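## Task

Put the blue wire down on the table on its own, with at least a hand's width of clearance to every other wire. A wire left dangling over the table edge may cause failure.

## Robot and tools

Robot: two arms, left_arm and right_arm, each with a two-finger parallel gripper. The fingers point along the gripper's own +z axis and close along its y axis. The reported hand point sits between the finger pads, roughly 1 cm short of the tips.

Scene frame: the origin is at table-top height, midway between the two arms, a little behind the near table edge. +x points out over the table, +z points up, and left_arm is on the +y side (base near y +0.273 m, right_arm near y -0.282 m). Arm names do not match left or right in the images. Reported positions (metres) and quaternions (wxyz) use this frame. Motion offsets use instead the axes of each arm's current Hand target, meaning the gripper's own axes.

execute_actions(actions, cameras): actions is a list of actions. Each action is a list of up to 15 rows, one row per 1/30 s step. If there are fewer rows, the last one is held for the remaining steps. Every row holds 14 numbers in [-1, 1]: left_arm dx, dy, dz, rx, ry, rz, opening, then right_arm in the same seven slots. Both arms must be filled even if only one moves. dx to rz are offsets, not poses. They count from the Hand target at the start of that action, so rows inside one action do not add up, but a repeated action moves the arm again. 1.0 equals 0.6 m or 180 degrees, and rx, ry, rz form one rotation vector. Opening is absolute: +1 is fully open (0.093 m) and -1 is closed. Zeros in all six pose slots re-command the current Hand target. A 0 in the opening slot is itself a command, so resend the current opening to leave a gripper unchanged. cameras is a list of names, ["all"] or []. Images come back by default only when actions is empty.

move(target, speed, blend, opening_speed, grip_force, blocking, cameras): target is either one 14-number row, laid out as above, or a list of up to 15 such rows. Every row is an offset from the Hand targets at the start of the move, not from the row before it. Each gripper follows a straight line that does not avoid obstacles or the other arm. speed is in m/s, from 0.002 to 2.9, default 0.25, and rotation is capped at twice that in rad/s. Give one value, or one per target. blend, in metres, rounds the corners between listed targets; 0 means a full stop at each. opening_speed is the rate of change of the opening per second on the -1 to +1 scale, at least 0.2. grip_force is in newtons per finger pad, 10 to 50, as one value or one per arm. It persists after being set, and low values close slowly. blocking=false returns after about 0.5 s while the motion carries on. The whole move is capped at 10 s. The result adds a "move:" line reporting done, off_target, moving, held or fault, plus limits such as paced or held. An arm not named there reached its pose within 10 mm and 2 degrees. Do not route paths close to an arm's own base.

wait(seconds 0 to 10) runs the scene while both arms hold their last command. stop() brakes a running move. zoom_image(camera, region [x0, y0, x1, y1] in pixels, at most 504 by 504) enlarges part of the newest image. read_manual only returns licence text. finished_scene(scene 1 or 2) ends the scene permanently; make no other call after it in that reply.

Cameras: cam_head_left, cam_head_right, cam_high and cam_low are fixed (504x504). cam_left_wrist and cam_right_wrist are on the grippers (896x504).

Results: each arm's end_effector_position and quaternion, its Hand target (the last commanded pose after clipping, from which the next offsets count), joint positions (the last entry is the finger gap in metres), joint velocities, joint torques, motor temperatures, and grip_measured. grip_measured runs from +1 open to -1 closed. The pads meet at about -0.94, and each millimetre of object width adds about 0.0208 to that reading. To keep hold, keep sending the same closing value. To release, send a value well above the reading for the object's width. Orientation commands are clipped to 40 degrees from the current orientation on each step. Grippers often stop short or droop, particularly at long reach. Check where each one actually ended up, then send the remaining distance as an offset, or correct any tilt.

Avoid: dropping wires from a height or releasing them while they move, and fast or hard contact with the table. Keep clear of the bar, plate and rail near the bases, which stand up to about 3 cm above the table. Do not let the arms or grippers press against each other, and do not strain a wrist camera cable. Leave no wire over the table edge and let nothing fall off. If an arm is pressing against something, command its target back past the gripper. Long holds or stretched poses heat the motors. MOTOR HOT shows at 75 °C, and at 90 °C the arm folds up and stays idle.

Each tool is called after "Request:" as name(argument=value, ...), one argument or row to a line, values as JSON.

## Session

Request:
execute_actions(
  actions=[],
)

Scene clock: 0.00 s.
left_arm: end_effector_position=(+0.3857, +0.2488, +0.3810) grip_measured=+1.000 end_effector_quat_wxyz=(+0.697, +0.023, +0.716, +0.000) | right_arm: end_effector_position=(+0.2940, +0.0414, +0.2595) grip_measured=-0.926 end_effector_quat_wxyz=(-0.429, +0.545, -0.549, -0.467)
Joint positions: left_arm=[0 1.047 1.047 0 0 0 0.093] | right_arm=[0.538 1.633 1.201 -0.041 -1.08 -0.349 0.001]
Joint velocities: within noise
Joint torques (N m): no reading
Motor temperatures (°C): left_arm=[25 40 29 41 23 23 25] | right_arm=[28 33 32 34 22 22 23]
Heat: left arm: 41 °C; right arm: 34 °C.
Hand target: left_arm +0.3839, +0.2496, +0.3848; +0.700, +0.021, +0.714, +0.001 | right_arm +0.2945, +0.0416, +0.2661; -0.436, +0.546, -0.544, -0.465
Tool commands: left_gripper/opening=+1.0 right_gripper/opening=-0.931583

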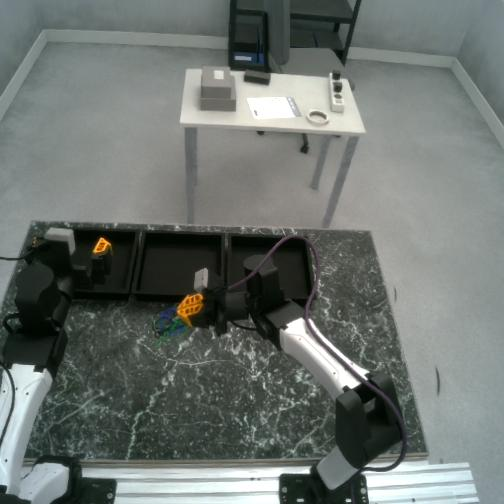

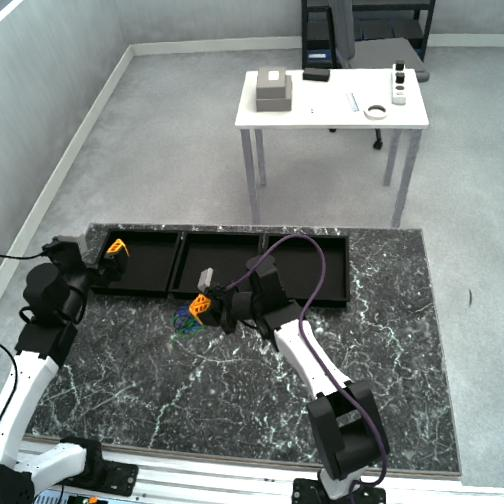

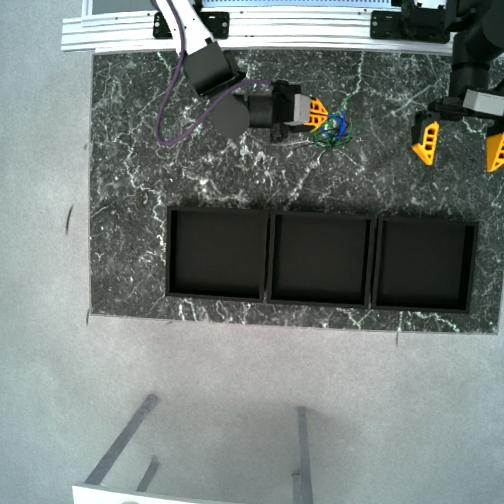

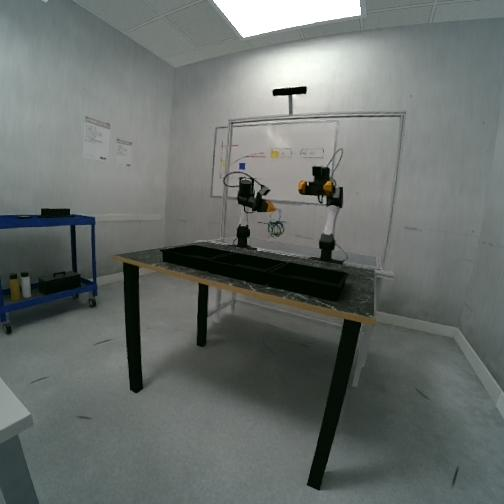

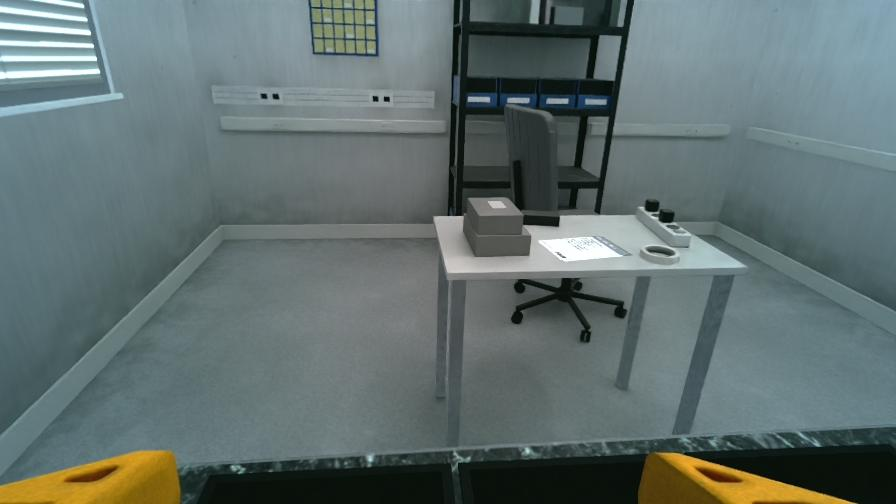

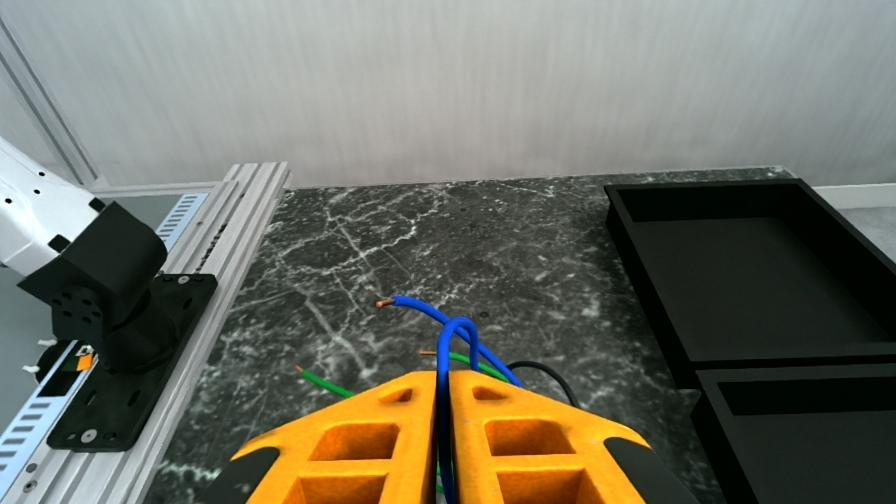

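Request:
zoom_image(
  camera="cam_right_wrist",
  region=[250, 260, 650, 504],
)

Request:
zoom_image(
  camera="cam_low",
  region=[220, 140, 360, 280],
)

Request:
zoom_image(
  camera="cam_high",
  region=[260, 70, 400, 180],
)

Request:
zoom_image(
  camera="cam_head_left",
  region=[130, 250, 260, 360],
)

Request:
zoom_image(
  camera="cam_head_right",
  region=[140, 250, 270, 360],
)

Scaled by 1.260.

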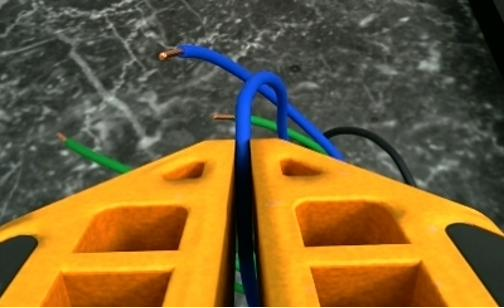

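Scaled by 3.600.

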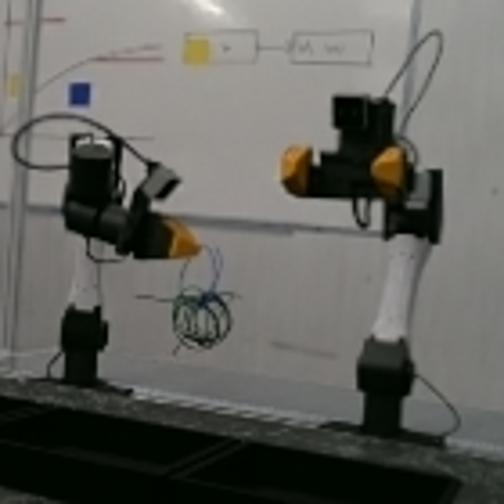

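Scaled by 3.600.

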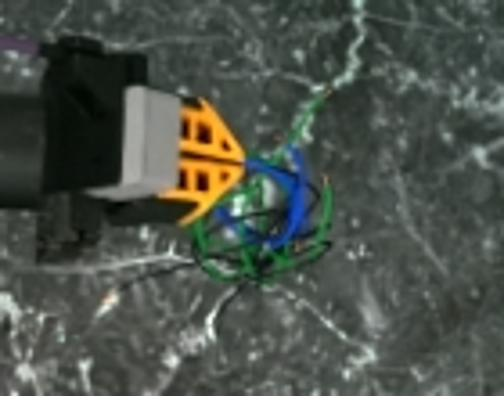

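Scaled by 3.877.

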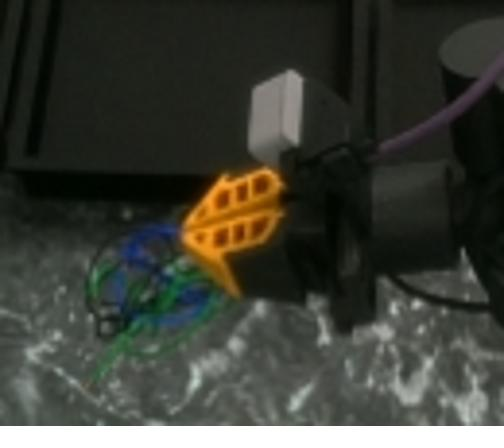

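Scaled by 3.877.

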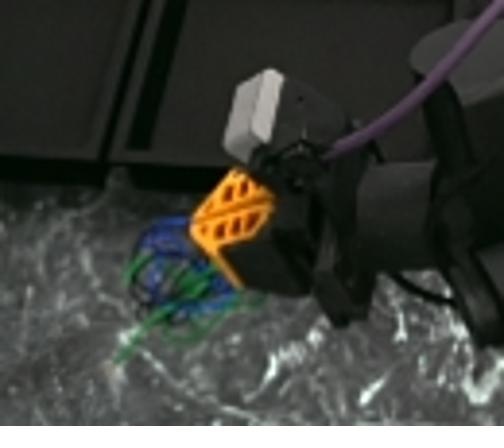

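Request:
move(
  target=[0.103, -0.068, -0.096, 0.195, 0.472, -0.195, 1.0, 0, 0, 0, 0, 0, 0, -0.931583],
  cameras=["cam_left_wrist", "cam_right_wrist"],
)

Scene clock: 221.07 s.
left_arm: end_effector_position=(+0.3333, +0.2129, +0.3171) grip_measured=+1.000 end_effector_quat_wxyz=(+0.182, -0.056, +0.910, -0.369) | right_arm: end_effector_position=(+0.2940, +0.0414, +0.2595) grip_measured=-0.926 end_effector_quat_wxyz=(-0.429, +0.545, -0.549, -0.467)
Joint positions: left_arm=[0.271 1.61 1.943 -1.57 0.84 -0.031 0.093] | right_arm=[0.538 1.633 1.201 -0.041 -1.08 -0.349 0.001]
Joint torques (N m): left_arm=[1.18 -7.97 4.45 0.94 0.6 -0.08] | right_arm=[-0.16 -9.02 10.35 1.78 -0.23 0]
Motor temperatures (°C): left_arm=[24 40 40 51 22 22 22] | right_arm=[27 40 41 41 22 21 23]
Heat: left arm: 51 °C; right arm: 41 °C.
Hand target: left_arm +0.3240, +0.2124, +0.3231; -0.015, +0.009, +0.930, -0.367 | right_arm +0.2945, +0.0416, +0.2661; -0.436, +0.546, -0.544, -0.465
Off the commanded pose: left_arm 0.011 m, 24 deg | right_arm 0.007 m, 1 deg.
joint sent to its limit (left arm) — joint 4 (wrist pitch), lower limit. The joint targets are off in orientation, not in position.
move: off_target (left_arm)
camera_calibration:
cam_left_wrist: T_world_to_cam=[[-0.00992521, -0.674591, 0.738125, -0.0919143], [-0.998883, -0.0274201, -0.0384915, 0.399885], [0.0462055, -0.737682, -0.673565, 0.44066], [0, 0, 0, 1]] pos_world=[0.378165, 0.274027, 0.38005]
Images, in order (width x height): cam_left_wrist 896x504, cam_right_wrist 896x504.

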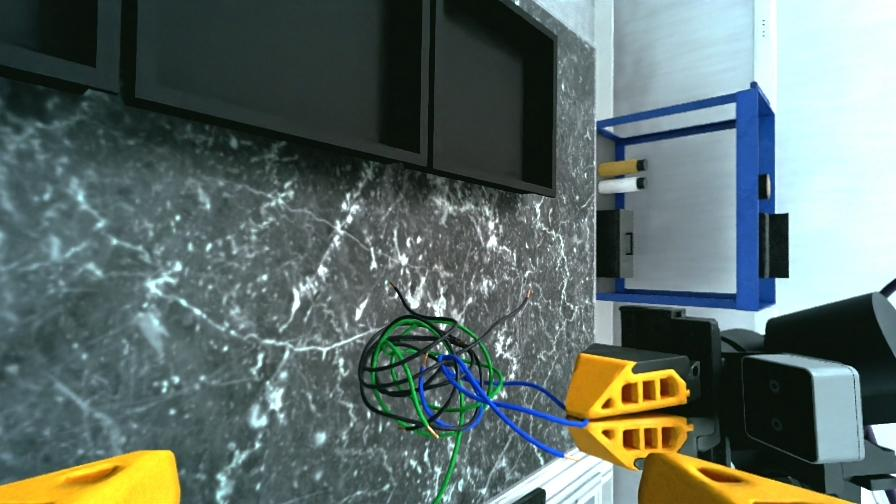

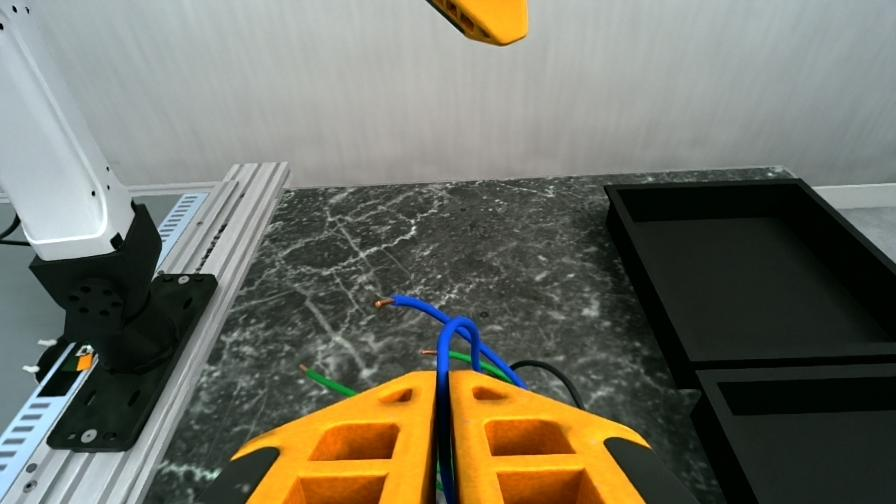

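Request:
zoom_image(
  camera="cam_left_wrist",
  region=[330, 260, 620, 504],
)

Scaled by 1.738.

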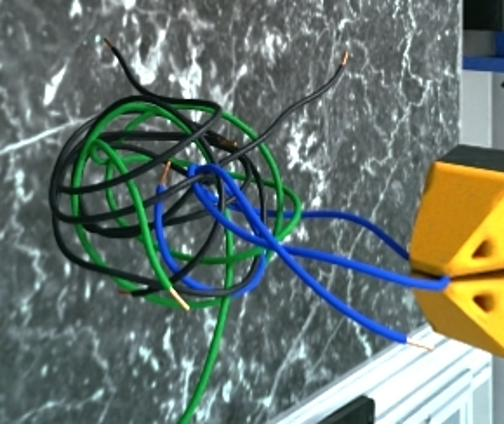

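Request:
zoom_image(
  camera="cam_left_wrist",
  region=[345, 270, 545, 390],
)

Request:
zoom_image(
  camera="cam_left_wrist",
  region=[345, 370, 585, 504],
)

Scaled by 2.520.

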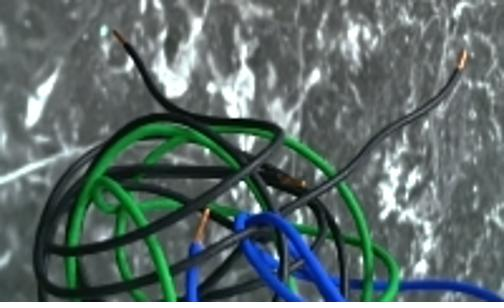

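Scaled by 2.100.

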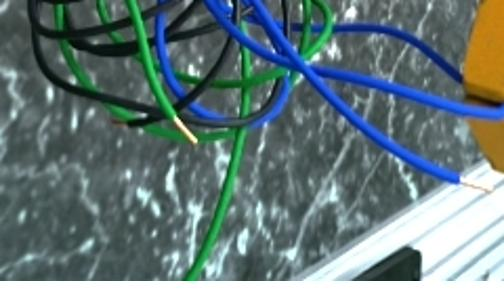

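Request:
move(
  target=[0.0135, 0.0673, 0.2958, 0, 0, 0, 0.1, 0, 0, 0, 0, 0, 0, -0.931583],
  speed=0.15,
  cameras=["cam_left_wrist", "cam_high", "cam_low"],
)

Request:
zoom_image(
  camera="cam_left_wrist",
  region=[200, 150, 704, 504],
)

Scene clock: 414.40 s.
left_arm: end_effector_position=(+0.3086, +0.1191, +0.1747) grip_measured=+0.102 end_effector_quat_wxyz=(-0.006, +0.019, +0.927, -0.376) | right_arm: end_effector_position=(+0.2940, +0.0414, +0.2595) grip_measured=-0.926 end_effector_quat_wxyz=(-0.429, +0.545, -0.549, -0.467)
Joint positions: left_arm=[-0.057 1.677 1.488 -1.3 0.799 -0.071 0.05] | right_arm=[0.538 1.633 1.201 -0.041 -1.08 -0.349 0.001]
Joint torques (N m): left_arm=[0.25 -5.65 5.19 0.71 0.35 -0.07] | right_arm=[-0.16 -9.02 10.35 1.78 -0.23 0]
Motor temperatures (°C): left_arm=[24 47 32 38 23 21 22] | right_arm=[27 40 41 41 22 21 23]
Heat: left arm: 47 °C; right arm: 41 °C.
Hand target: left_arm +0.3100, +0.1209, +0.1661; -0.015, +0.009, +0.930, -0.367 | right_arm +0.2945, +0.0416, +0.2661; -0.436, +0.546, -0.544, -0.465
Off the commanded pose: left_arm 0.009 m, 2 deg | right_arm 0.007 m, 1 deg.
move: done
camera_calibration:
cam_left_wrist: T_world_to_cam=[[0.0146329, -0.680135, 0.732941, -0.0563624], [-0.935835, 0.248834, 0.24959, 0.26449], [-0.352136, -0.689564, -0.632853, 0.386856], [0, 0, 0, 1]] pos_world=[0.384569, 0.162614, 0.220119]
Images, in order (width x height): cam_high 504x504, cam_low 504x504, cam_left_wrist 896x504.

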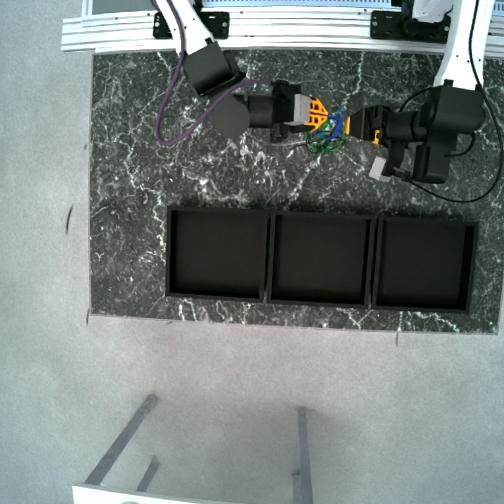

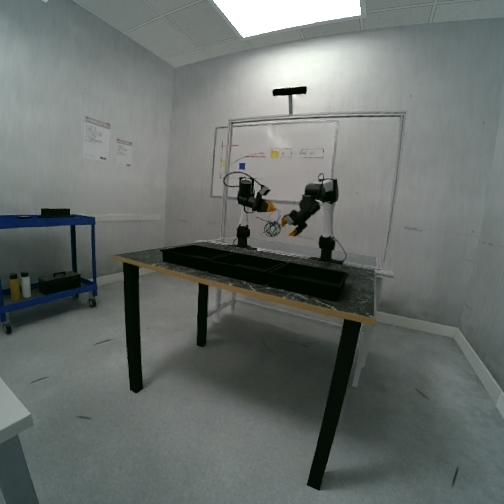

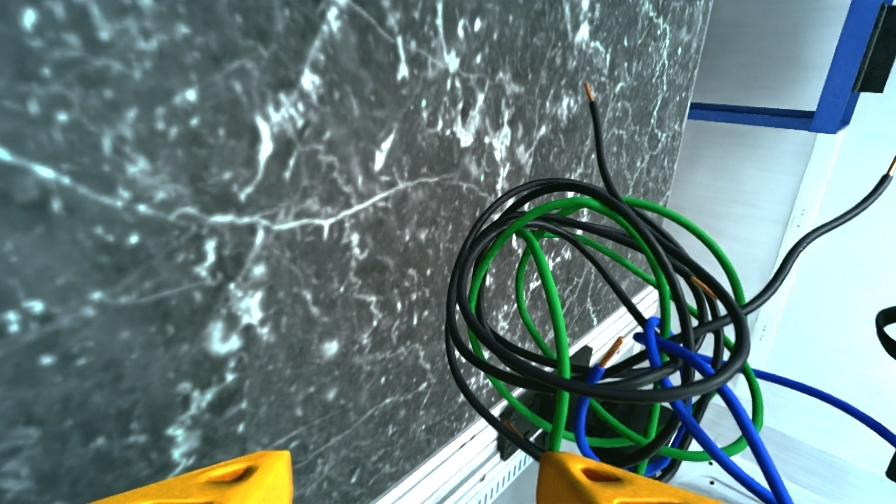

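Scaled by 1.000.

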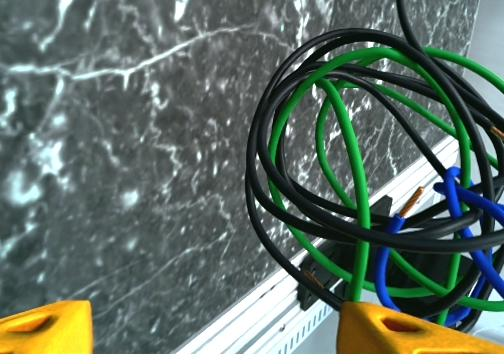

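Request:
execute_actions(
  actions=[],
)

Request:
zoom_image(
  camera="cam_left_wrist",
  region=[392, 150, 896, 504],
)

Request:
zoom_image(
  camera="cam_low",
  region=[220, 160, 340, 260],
)

Request:
zoom_image(
  camera="cam_high",
  region=[260, 70, 400, 180],
)

Scene clock: 480.57 s.
left_arm: end_effector_position=(+0.3088, +0.1191, +0.1747) grip_measured=+0.102 end_effector_quat_wxyz=(-0.006, +0.019, +0.927, -0.376) | right_arm: end_effector_position=(+0.2940, +0.0414, +0.2595) grip_measured=-0.926 end_effector_quat_wxyz=(-0.429, +0.545, -0.549, -0.467)
Joint positions: left_arm=[-0.057 1.677 1.488 -1.299 0.799 -0.071 0.05] | right_arm=[0.538 1.633 1.201 -0.041 -1.08 -0.349 0.001]
Joint velocities: within noise
Joint torques (N m): left_arm=[0.25 -5.67 5.19 0.7 0.35 -0.07] | right_arm=[-0.17 -9.06 10.35 1.78 -0.24 0]
Motor temperatures (°C): left_arm=[24 44 32 36 22 21 22] | right_arm=[26 40 41 42 22 21 23]
Heat: left arm: 44 °C; right arm: 42 °C.
Hand target: left_arm +0.3101, +0.1209, +0.1661; -0.015, +0.009, +0.930, -0.367 | right_arm +0.2945, +0.0416, +0.2661; -0.436, +0.546, -0.544, -0.465
Tool commands: left_gripper/opening=+0.1 right_gripper/opening=-0.931583
Off the commanded pose: left_arm 0.009 m, 2 deg | right_arm 0.007 m, 1 deg.
camera_calibration:
cam_left_wrist: T_world_to_cam=[[0.0144841, -0.680093, 0.732983, -0.0563962], [-0.936019, 0.248586, 0.249145, 0.264768], [-0.351651, -0.689695, -0.632979, 0.386818], [0, 0, 0, 1]] pos_world=[0.38467, 0.162614, 0.22022]

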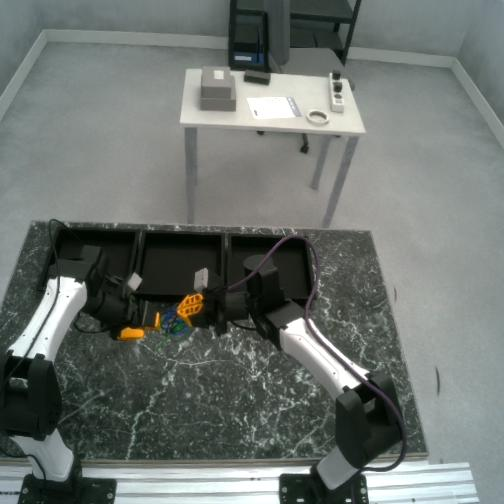

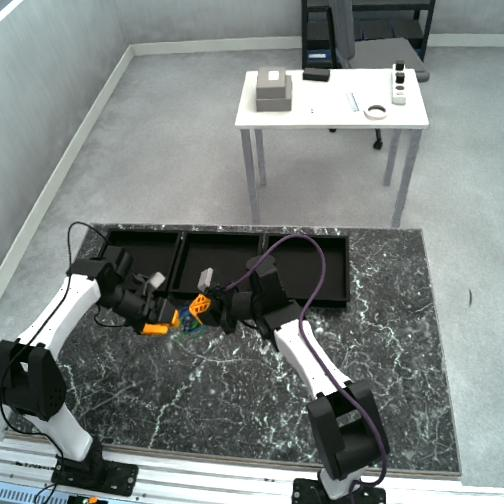

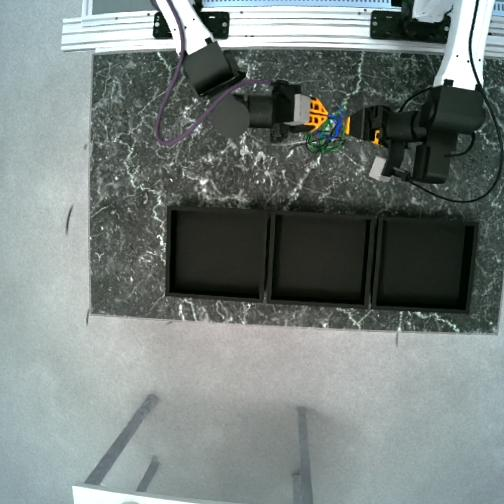

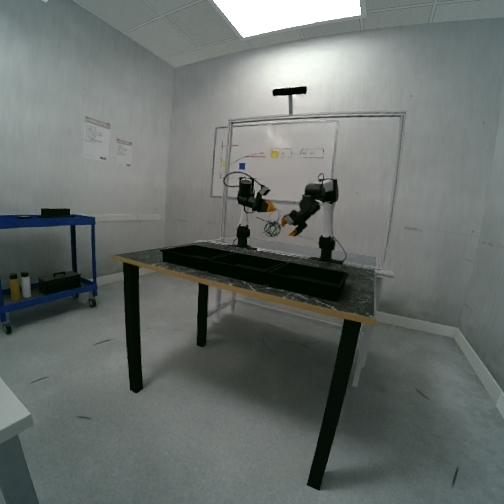

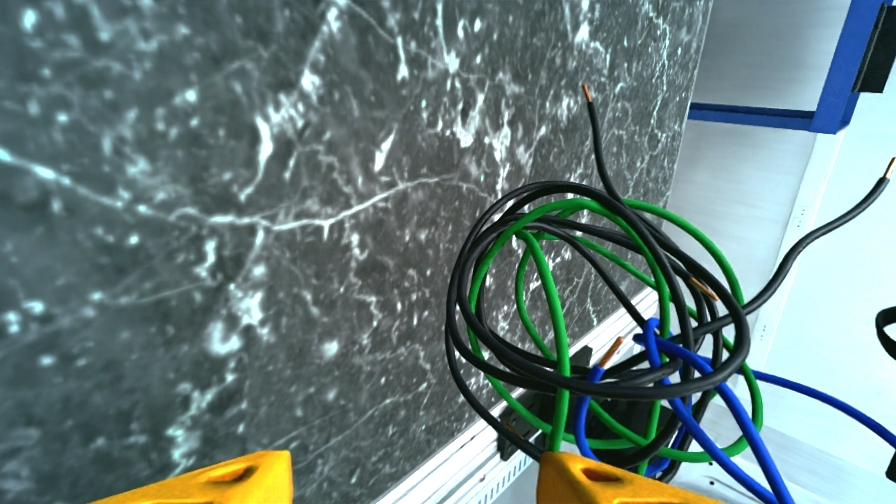

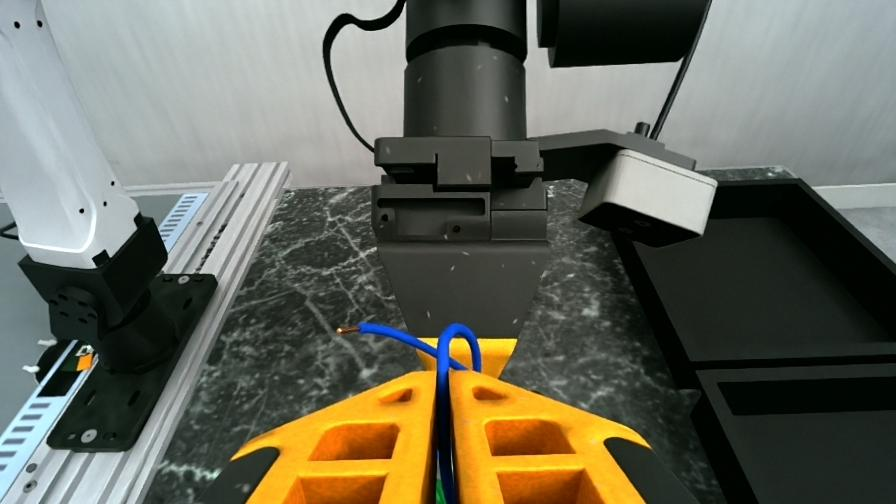

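Scaled by 1.000.

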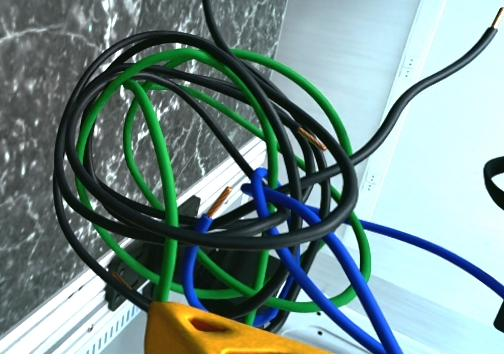

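Scaled by 4.200.

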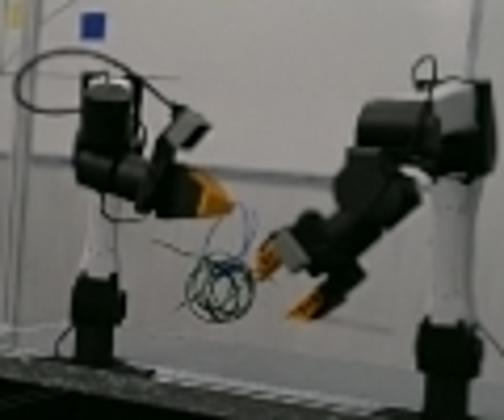

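Scaled by 3.600.

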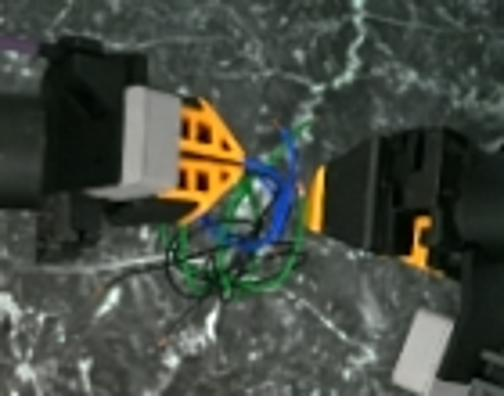

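Request:
move(
  target=[-0.01, -0.0265, 0.07, 0, 0, 0, -0.35, 0, 0, 0, 0, 0, 0, -0.931583],
  speed=0.06,
  cameras=["cam_left_wrist"],
)

Scene clock: 527.47 s.
left_arm: end_effector_position=(+0.3134, +0.0792, +0.1589) grip_measured=-0.348 end_effector_quat_wxyz=(-0.002, +0.022, +0.926, -0.377) | right_arm: end_effector_position=(+0.2940, +0.0414, +0.2595) grip_measured=-0.926 end_effector_quat_wxyz=(-0.429, +0.545, -0.549, -0.467)
Joint positions: left_arm=[-0.183 1.677 1.423 -1.101 0.782 -0.246 0.028] | right_arm=[0.538 1.633 1.201 -0.041 -1.08 -0.349 0.001]
Joint torques (N m): left_arm=[0.18 -5.22 5.09 0.99 0.33 -0.09] | right_arm=[-0.14 -9.03 10.33 1.78 -0.23 0]
Heat: left arm: 44 °C; right arm: 42 °C.
Hand target: left_arm +0.3144, +0.0806, +0.1461; -0.015, +0.009, +0.930, -0.367 | right_arm +0.2945, +0.0416, +0.2661; -0.436, +0.546, -0.544, -0.465
Off the commanded pose: left_arm 0.013 m, 2 deg | right_arm 0.007 m, 1 deg.
move: off_target (left_arm)
camera_calibration:
cam_left_wrist: T_world_to_cam=[[0.00659999, -0.678004, 0.735028, -0.0699953], [-0.937861, 0.250831, 0.239793, 0.284795], [-0.346948, -0.690937, -0.634218, 0.349674], [0, 0, 0, 1]] pos_world=[0.388879, 0.12271, 0.204926]
Images, in order (width x height): cam_left_wrist 896x504.

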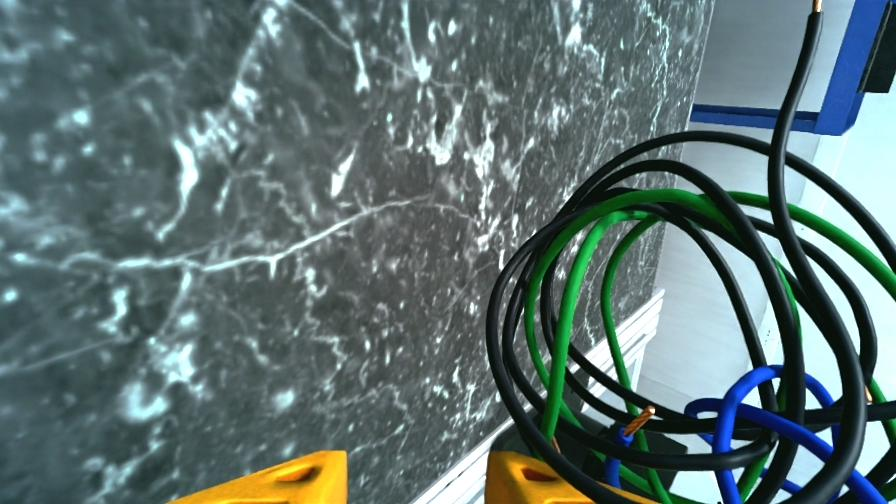

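Request:
move(
  target=[
    [0, 0, -0.05, 0, 0, 0, -0.35, 0, 0, 0, 0, 0, 0, -0.931583],
    [-0.023, -0.0532, -0.06, 0, 0, 0, -0.2, 0, 0, 0, 0, 0, 0, -0.931583],
  ],
  speed=0.1,
  blend=[0.005, 0],
  cameras=["cam_left_wrist", "cam_right_wrist"],
)

Scene clock: 566.40 s.
left_arm: end_effector_position=(+0.3276, +0.0817, +0.1946) grip_measured=-0.203 end_effector_quat_wxyz=(-0.005, +0.019, +0.929, -0.370) | right_arm: end_effector_position=(+0.2940, +0.0414, +0.2595) grip_measured=-0.926 end_effector_quat_wxyz=(-0.429, +0.545, -0.549, -0.467)
Joint positions: left_arm=[-0.168 1.744 1.652 -1.286 0.772 -0.226 0.035] | right_arm=[0.538 1.633 1.201 -0.041 -1.08 -0.349 0.001]
Joint torques (N m): left_arm=[0.27 -5.98 7.94 0.59 0.46 -0.06] | right_arm=[-0.17 -9.05 10.33 1.77 -0.23 0]
Heat: left arm: 43 °C; right arm: 42 °C.
Hand target: left_arm +0.3293, +0.0815, +0.1939; -0.015, +0.009, +0.930, -0.367 | right_arm +0.2945, +0.0416, +0.2661; -0.436, +0.546, -0.544, -0.465
Off the commanded pose: left_arm 0.002 m, 2 deg | right_arm 0.007 m, 1 deg.
move: done
camera_calibration:
cam_left_wrist: T_world_to_cam=[[0.0141679, -0.688294, 0.725293, -0.0943826], [-0.936771, 0.244517, 0.250342, 0.287134], [-0.349656, -0.682981, -0.64131, 0.380536], [0, 0, 0, 1]] pos_world=[0.403372, 0.124727, 0.240615]
Images, in order (width x height): cam_left_wrist 896x504, cam_right_wrist 896x504.

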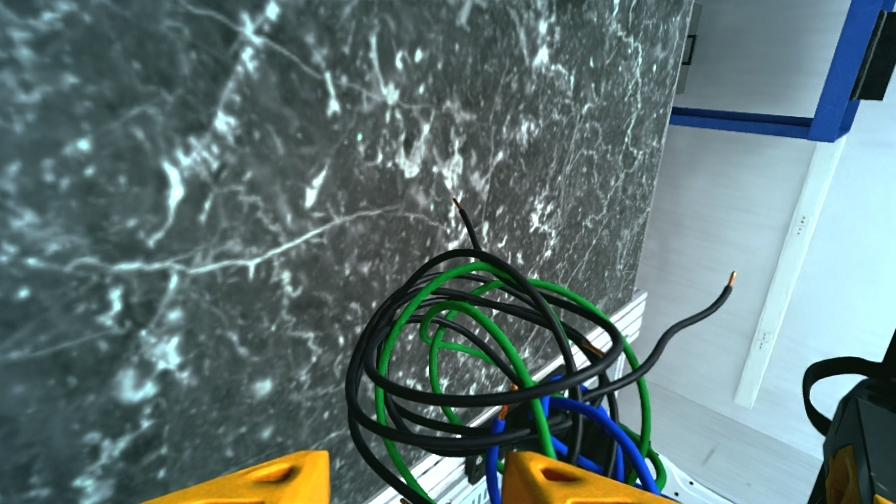

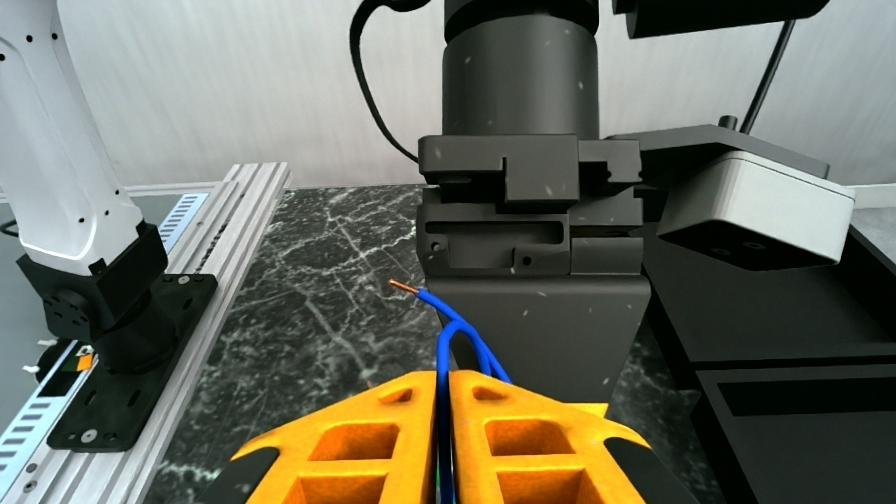

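Request:
move(
  target=[
    [-0.0117, 0.0217, 0.03, 0, 0, 0, -0.35, 0, 0, 0, 0, 0, 0, -0.931583],
    [-0.0117, 0.0217, 0.1033, 0, 0, 0, -0.35, 0, 0, 0, 0, 0, 0, -0.931583],
  ],
  speed=0.08,
  blend=[0.005, 0],
  cameras=["cam_left_wrist"],
)

Scene clock: 590.20 s.
left_arm: end_effector_position=(+0.3332, +0.0472, +0.1524) grip_measured=-0.348 end_effector_quat_wxyz=(-0.004, +0.021, +0.926, -0.378) | right_arm: end_effector_position=(+0.2940, +0.0414, +0.2595) grip_measured=-0.926 end_effector_quat_wxyz=(-0.429, +0.545, -0.549, -0.467)
Joint positions: left_arm=[-0.261 1.765 1.501 -1.02 0.765 -0.351 0.028] | right_arm=[0.538 1.633 1.201 -0.041 -1.08 -0.349 0.001]
Joint torques (N m): left_arm=[0.13 -6.22 5.22 1.11 0.31 -0.08] | right_arm=[-0.16 -9.02 10.35 1.77 -0.23 0]
Heat: left arm: 44 °C; right arm: 42 °C.
Hand target: left_arm +0.3342, +0.0484, +0.1396; -0.015, +0.009, +0.930, -0.367 | right_arm +0.2945, +0.0416, +0.2661; -0.436, +0.546, -0.544, -0.465
Off the commanded pose: left_arm 0.013 m, 2 deg | right_arm 0.007 m, 1 deg.
move: off_target (left_arm)
camera_calibration:
cam_left_wrist: T_world_to_cam=[[0.00911516, -0.676951, 0.735972, -0.0880645], [-0.936578, 0.252083, 0.243467, 0.312051], [-0.350342, -0.691514, -0.631719, 0.331137], [0, 0, 0, 1]] pos_world=[0.409074, 0.0907078, 0.198024]
Images, in order (width x height): cam_left_wrist 896x504.

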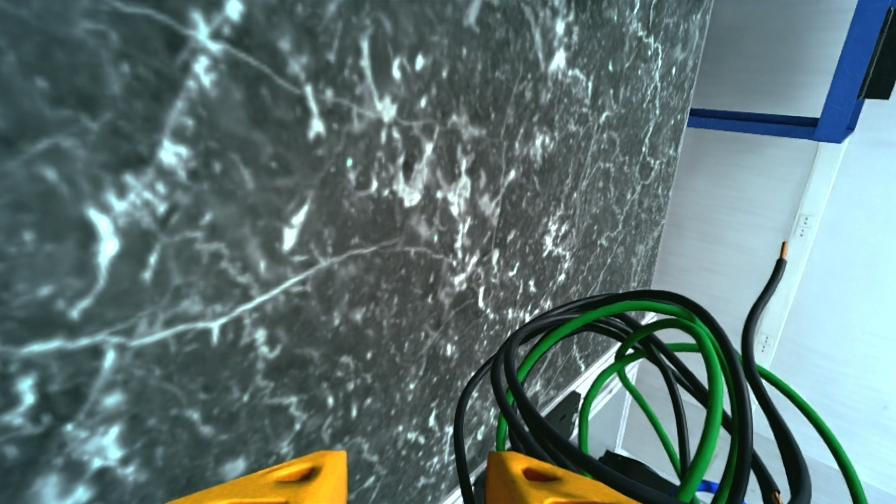

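Request:
move(
  target=[
    [0, 0, -0.0833, 0, 0, 0, -0.35, 0, 0, 0, 0, 0, 0, -0.931583],
    [0.130, 0.0072, -0.1863, -0.238, -0.115, 0.0357, 0.0, 0.1637, -0.005, 0.0313, 0, 0, 0, -0.931583],
    [0.130, 0.0072, -0.1863, -0.238, -0.115, 0.0357, 0.0, 0.2333, -0.0033, -0.0657, 0.027, -0.0008, 0.005, -0.931583],
    [0.130, 0.0072, -0.1863, -0.238, -0.115, 0.0357, 0.0, 0.3017, -0.0033, -0.112, 0.04, -0.0012, 0.0075, -0.931583],
    [0.130, 0.0072, -0.1863, -0.238, -0.115, 0.0357, 0.0, 0.365, -0.0043, -0.1338, 0.0546, -0.0017, 0.0104, -0.931583],
  ],
  speed=[0.1, 0.2, 0.1, 0.1, 0.1],
  blend=[0.01, 0.02, 0.02, 0.02, 0],
  cameras=["cam_left_wrist", "cam_right_wrist", "cam_high"],
)

Request:
zoom_image(
  camera="cam_left_wrist",
  region=[392, 100, 896, 504],
)

Scene clock: 744.70 s.
left_arm: end_effector_position=(+0.2679, +0.1233, +0.2174) grip_measured=-0.002 end_effector_quat_wxyz=(+0.172, +0.007, +0.985, -0.007) | right_arm: end_effector_position=(+0.2949, -0.0773, +0.0709) grip_measured=-0.926 end_effector_quat_wxyz=(+0.471, -0.496, +0.592, +0.426)
Joint positions: left_arm=[-0.56 1.426 1.556 -1.363 -0.165 -0.555 0.045] | right_arm=[0.204 1.827 0.573 0.594 -1.21 -0.566 0.001]
Joint torques (N m): left_arm=[-0.03 -6.79 4.9 0.95 -0.27 -0.12] | right_arm=[-0.61 -5.93 5.49 1.84 -0.41 -0.1]
Heat: left arm: 47 °C; right arm: 42 °C.
Hand target: left_arm +0.2602, +0.1301, +0.2199; +0.173, +0.000, +0.985, +0.000 | right_arm +0.2944, -0.0787, +0.0663; +0.475, -0.497, +0.590, +0.425
Off the commanded pose: left_arm 0.011 m, 1 deg | right_arm 0.005 m, 0 deg.
move: off_target (left_arm); blend cut to 0 m at target 2; target 2's new opening was sent with left_arm's hand 0.011 m and 1 deg from that target
camera_calibration:
cam_left_wrist: T_world_to_cam=[[0.00782921, -0.997056, 0.0762745, 0.0995015], [-0.999902, -0.00869196, -0.0109857, 0.320224], [0.0116164, -0.076181, -0.997026, 0.308548], [0, 0, 0, 1]] pos_world=[0.315829, 0.125497, 0.303559]
cam_right_wrist: T_world_to_cam=[[0.985082, -0.164094, -0.0518237, -0.301154], [-0.144197, -0.622773, -0.769, 0.0829315], [0.093914, 0.765002, -0.637144, 0.163868], [0, 0, 0, 1]] pos_world=[0.29323, -0.123129, 0.152575]
Images, in order (width x height): cam_high 504x504, cam_left_wrist 896x504, cam_right_wrist 896x504.

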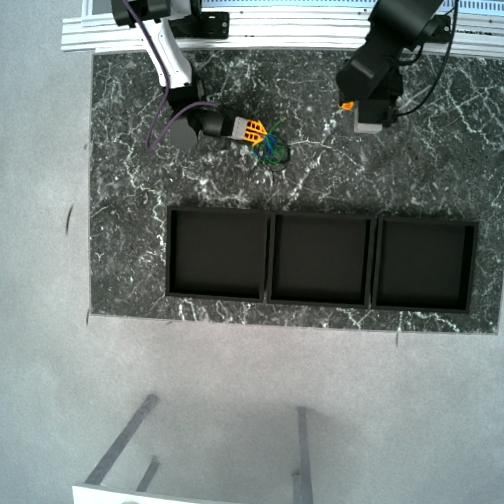

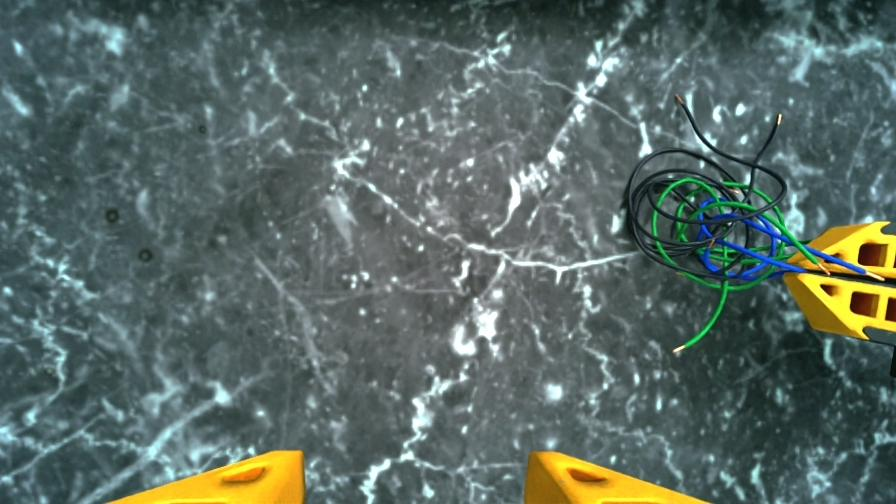

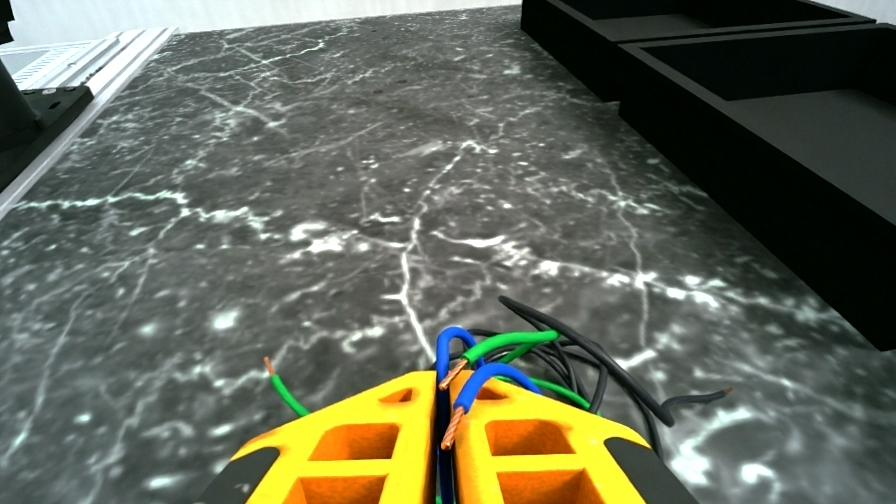

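Scaled by 1.000.

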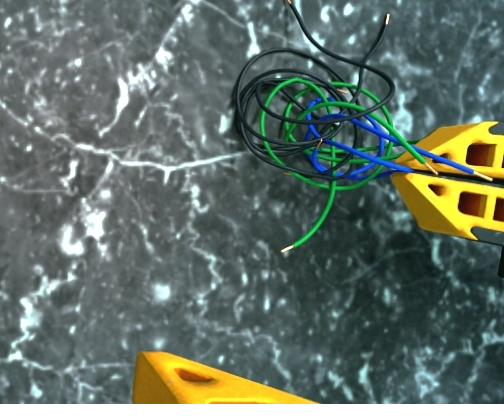

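Request:
zoom_image(
  camera="cam_left_wrist",
  region=[610, 80, 896, 370],
)

Scaled by 1.738.

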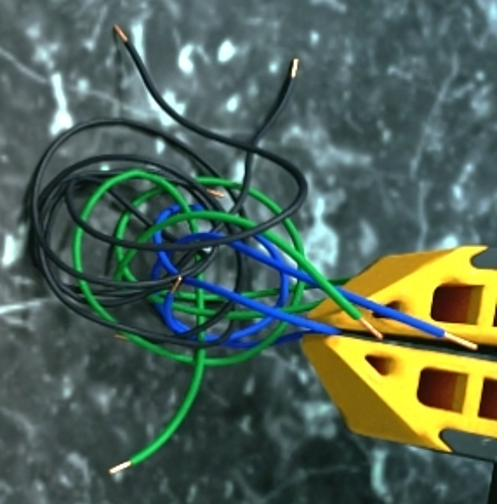

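Request:
move(
  target=[-0.053, -0.1833, 0.1963, 0, 0, 0, -0.3, 0.0317, -0.0125, -0.078, 0, 0, 0, -0.931583],
  speed=0.1,
  cameras=["cam_left_wrist", "cam_right_wrist"],
)

Request:
zoom_image(
  camera="cam_left_wrist",
  region=[392, 100, 896, 504],
)

Scene clock: 863.03 s.
left_arm: end_effector_position=(+0.3241, +0.0239, +0.1194) grip_measured=-0.298 end_effector_quat_wxyz=(+0.165, +0.008, +0.986, -0.002) | right_arm: end_effector_position=(+0.2893, -0.1271, +0.0566) grip_measured=-0.926 end_effector_quat_wxyz=(+0.473, -0.494, +0.592, +0.425)
Joint positions: left_arm=[-0.709 1.803 1.581 -1.056 -0.211 -0.698 0.031] | right_arm=[0.023 1.839 0.642 0.099 -1.328 -1.025 0.001]
Joint torques (N m): left_arm=[0.02 -6.74 7.99 1.16 -0.31 -0.12] | right_arm=[-0.65 -5.98 8.17 0.9 -0.6 -0.19]
Motor temperatures (°C): left_arm=[23 45 32 31 22 21 21] | right_arm=[26 35 34 40 22 21 23]
Heat: left arm: 45 °C; right arm: 40 °C.
Hand target: left_arm +0.3301, +0.0200, +0.1200; +0.173, +0.000, +0.985, +0.000 | right_arm +0.2943, -0.1287, +0.0563; +0.475, -0.497, +0.590, +0.425
Off the commanded pose: left_arm 0.007 m, 1 deg | right_arm 0.005 m, 0 deg.
move: done
camera_calibration:
cam_left_wrist: T_world_to_cam=[[0.00834242, -0.99786, 0.0648552, 0.00855223], [-0.999958, -0.00808586, 0.00421735, 0.372739], [-0.00368391, -0.0648877, -0.997886, 0.207415], [0, 0, 0, 1]] pos_world=[0.373417, 0.0250065, 0.20485]
cam_right_wrist: T_world_to_cam=[[0.984544, -0.167372, -0.0515761, -0.304822], [-0.145867, -0.620643, -0.770405, 0.0409031], [0.096934, 0.766021, -0.635465, 0.192429], [0, 0, 0, 1]] pos_world=[0.287424, -0.173037, 0.138072]
Images, in order (width x height): cam_left_wrist 896x504, cam_right_wrist 896x504.

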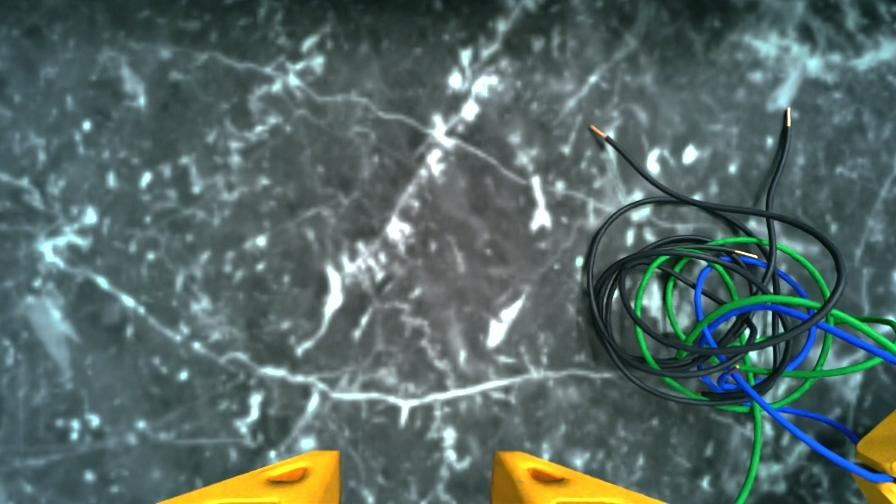

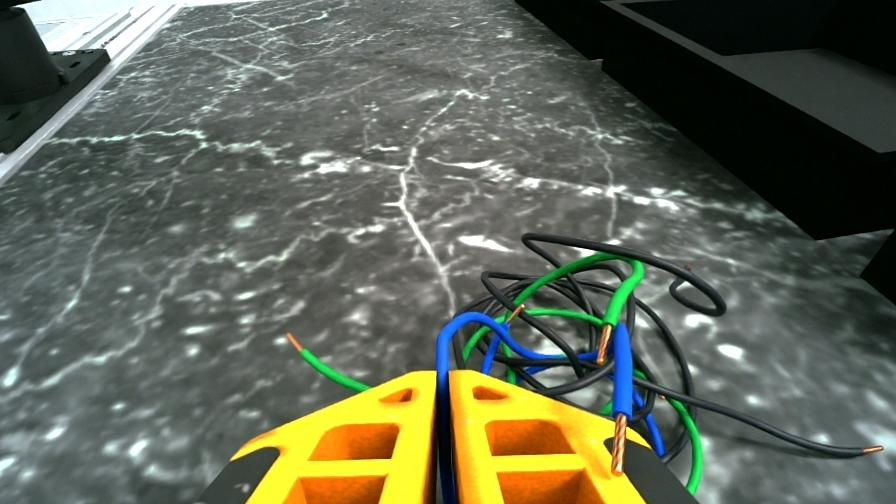

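Scaled by 1.000.

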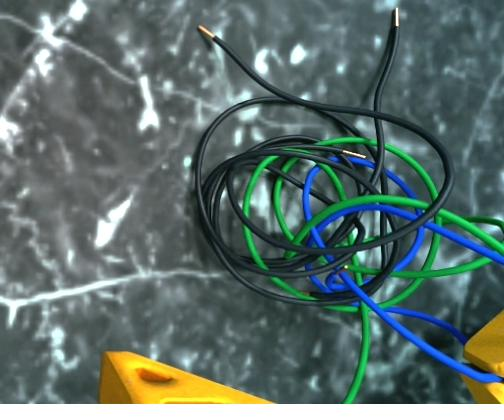

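Request:
move(
  target=[0.0062, -0.1367, 0.1218, 0, 0, 0, -0.233, 0, 0, 0, 0, 0, 0, -0.931583],
  speed=0.1,
  cameras=["cam_left_wrist"],
)

Request:
zoom_image(
  camera="cam_left_wrist",
  region=[250, 150, 700, 504],
)

Scene clock: 930.03 s.
left_arm: end_effector_position=(+0.3469, -0.0589, +0.0544) grip_measured=-0.235 end_effector_quat_wxyz=(+0.168, +0.008, +0.986, -0.004) | right_arm: end_effector_position=(+0.2892, -0.1271, +0.0565) grip_measured=-0.926 end_effector_quat_wxyz=(+0.473, -0.494, +0.593, +0.426)
Joint positions: left_arm=[-0.816 2.127 1.79 -0.955 -0.241 -0.802 0.034] | right_arm=[0.023 1.839 0.642 0.098 -1.328 -1.025 0.001]
Joint torques (N m): left_arm=[0.12 -8.61 7.88 1.09 -0.33 -0.11] | right_arm=[-0.64 -6.09 7.94 0.95 -0.6 -0.14]
Motor temperatures (°C): left_arm=[23 49 39 32 22 21 21] | right_arm=[26 35 35 35 23 21 23]
Heat: left arm: 49 °C; right arm: 35 °C.
Hand target: left_arm +0.3515, -0.0621, +0.0501; +0.173, +0.000, +0.985, +0.000 | right_arm +0.2942, -0.1286, +0.0563; +0.476, -0.496, +0.590, +0.424
Off the commanded pose: left_arm 0.007 m, 1 deg | right_arm 0.005 m, 0 deg.
move: done
camera_calibration:
cam_left_wrist: T_world_to_cam=[[0.00659333, -0.997475, 0.070711, -0.0697736], [-0.999976, -0.00674062, -0.00184458, 0.395484], [0.00231656, -0.0706971, -0.997495, 0.134827], [0, 0, 0, 1]] pos_world=[0.395622, -0.0573997, 0.140153]
Images, in order (width x height): cam_left_wrist 896x504.

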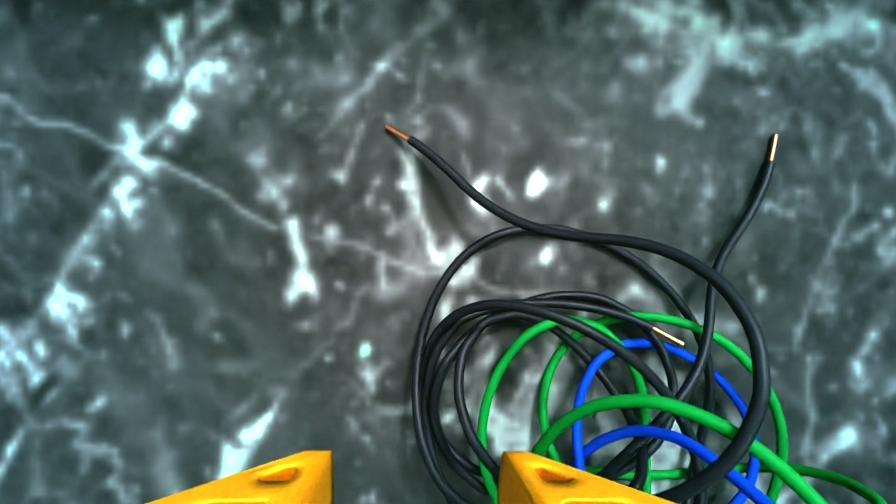

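Scaled by 1.120.

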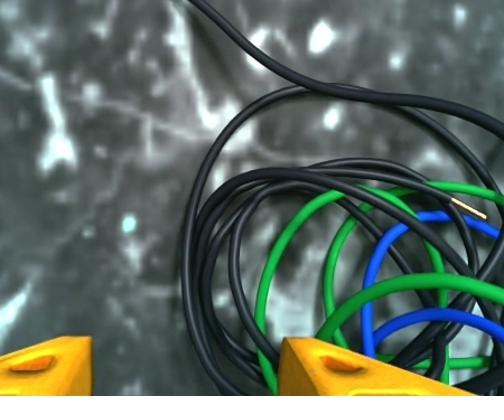

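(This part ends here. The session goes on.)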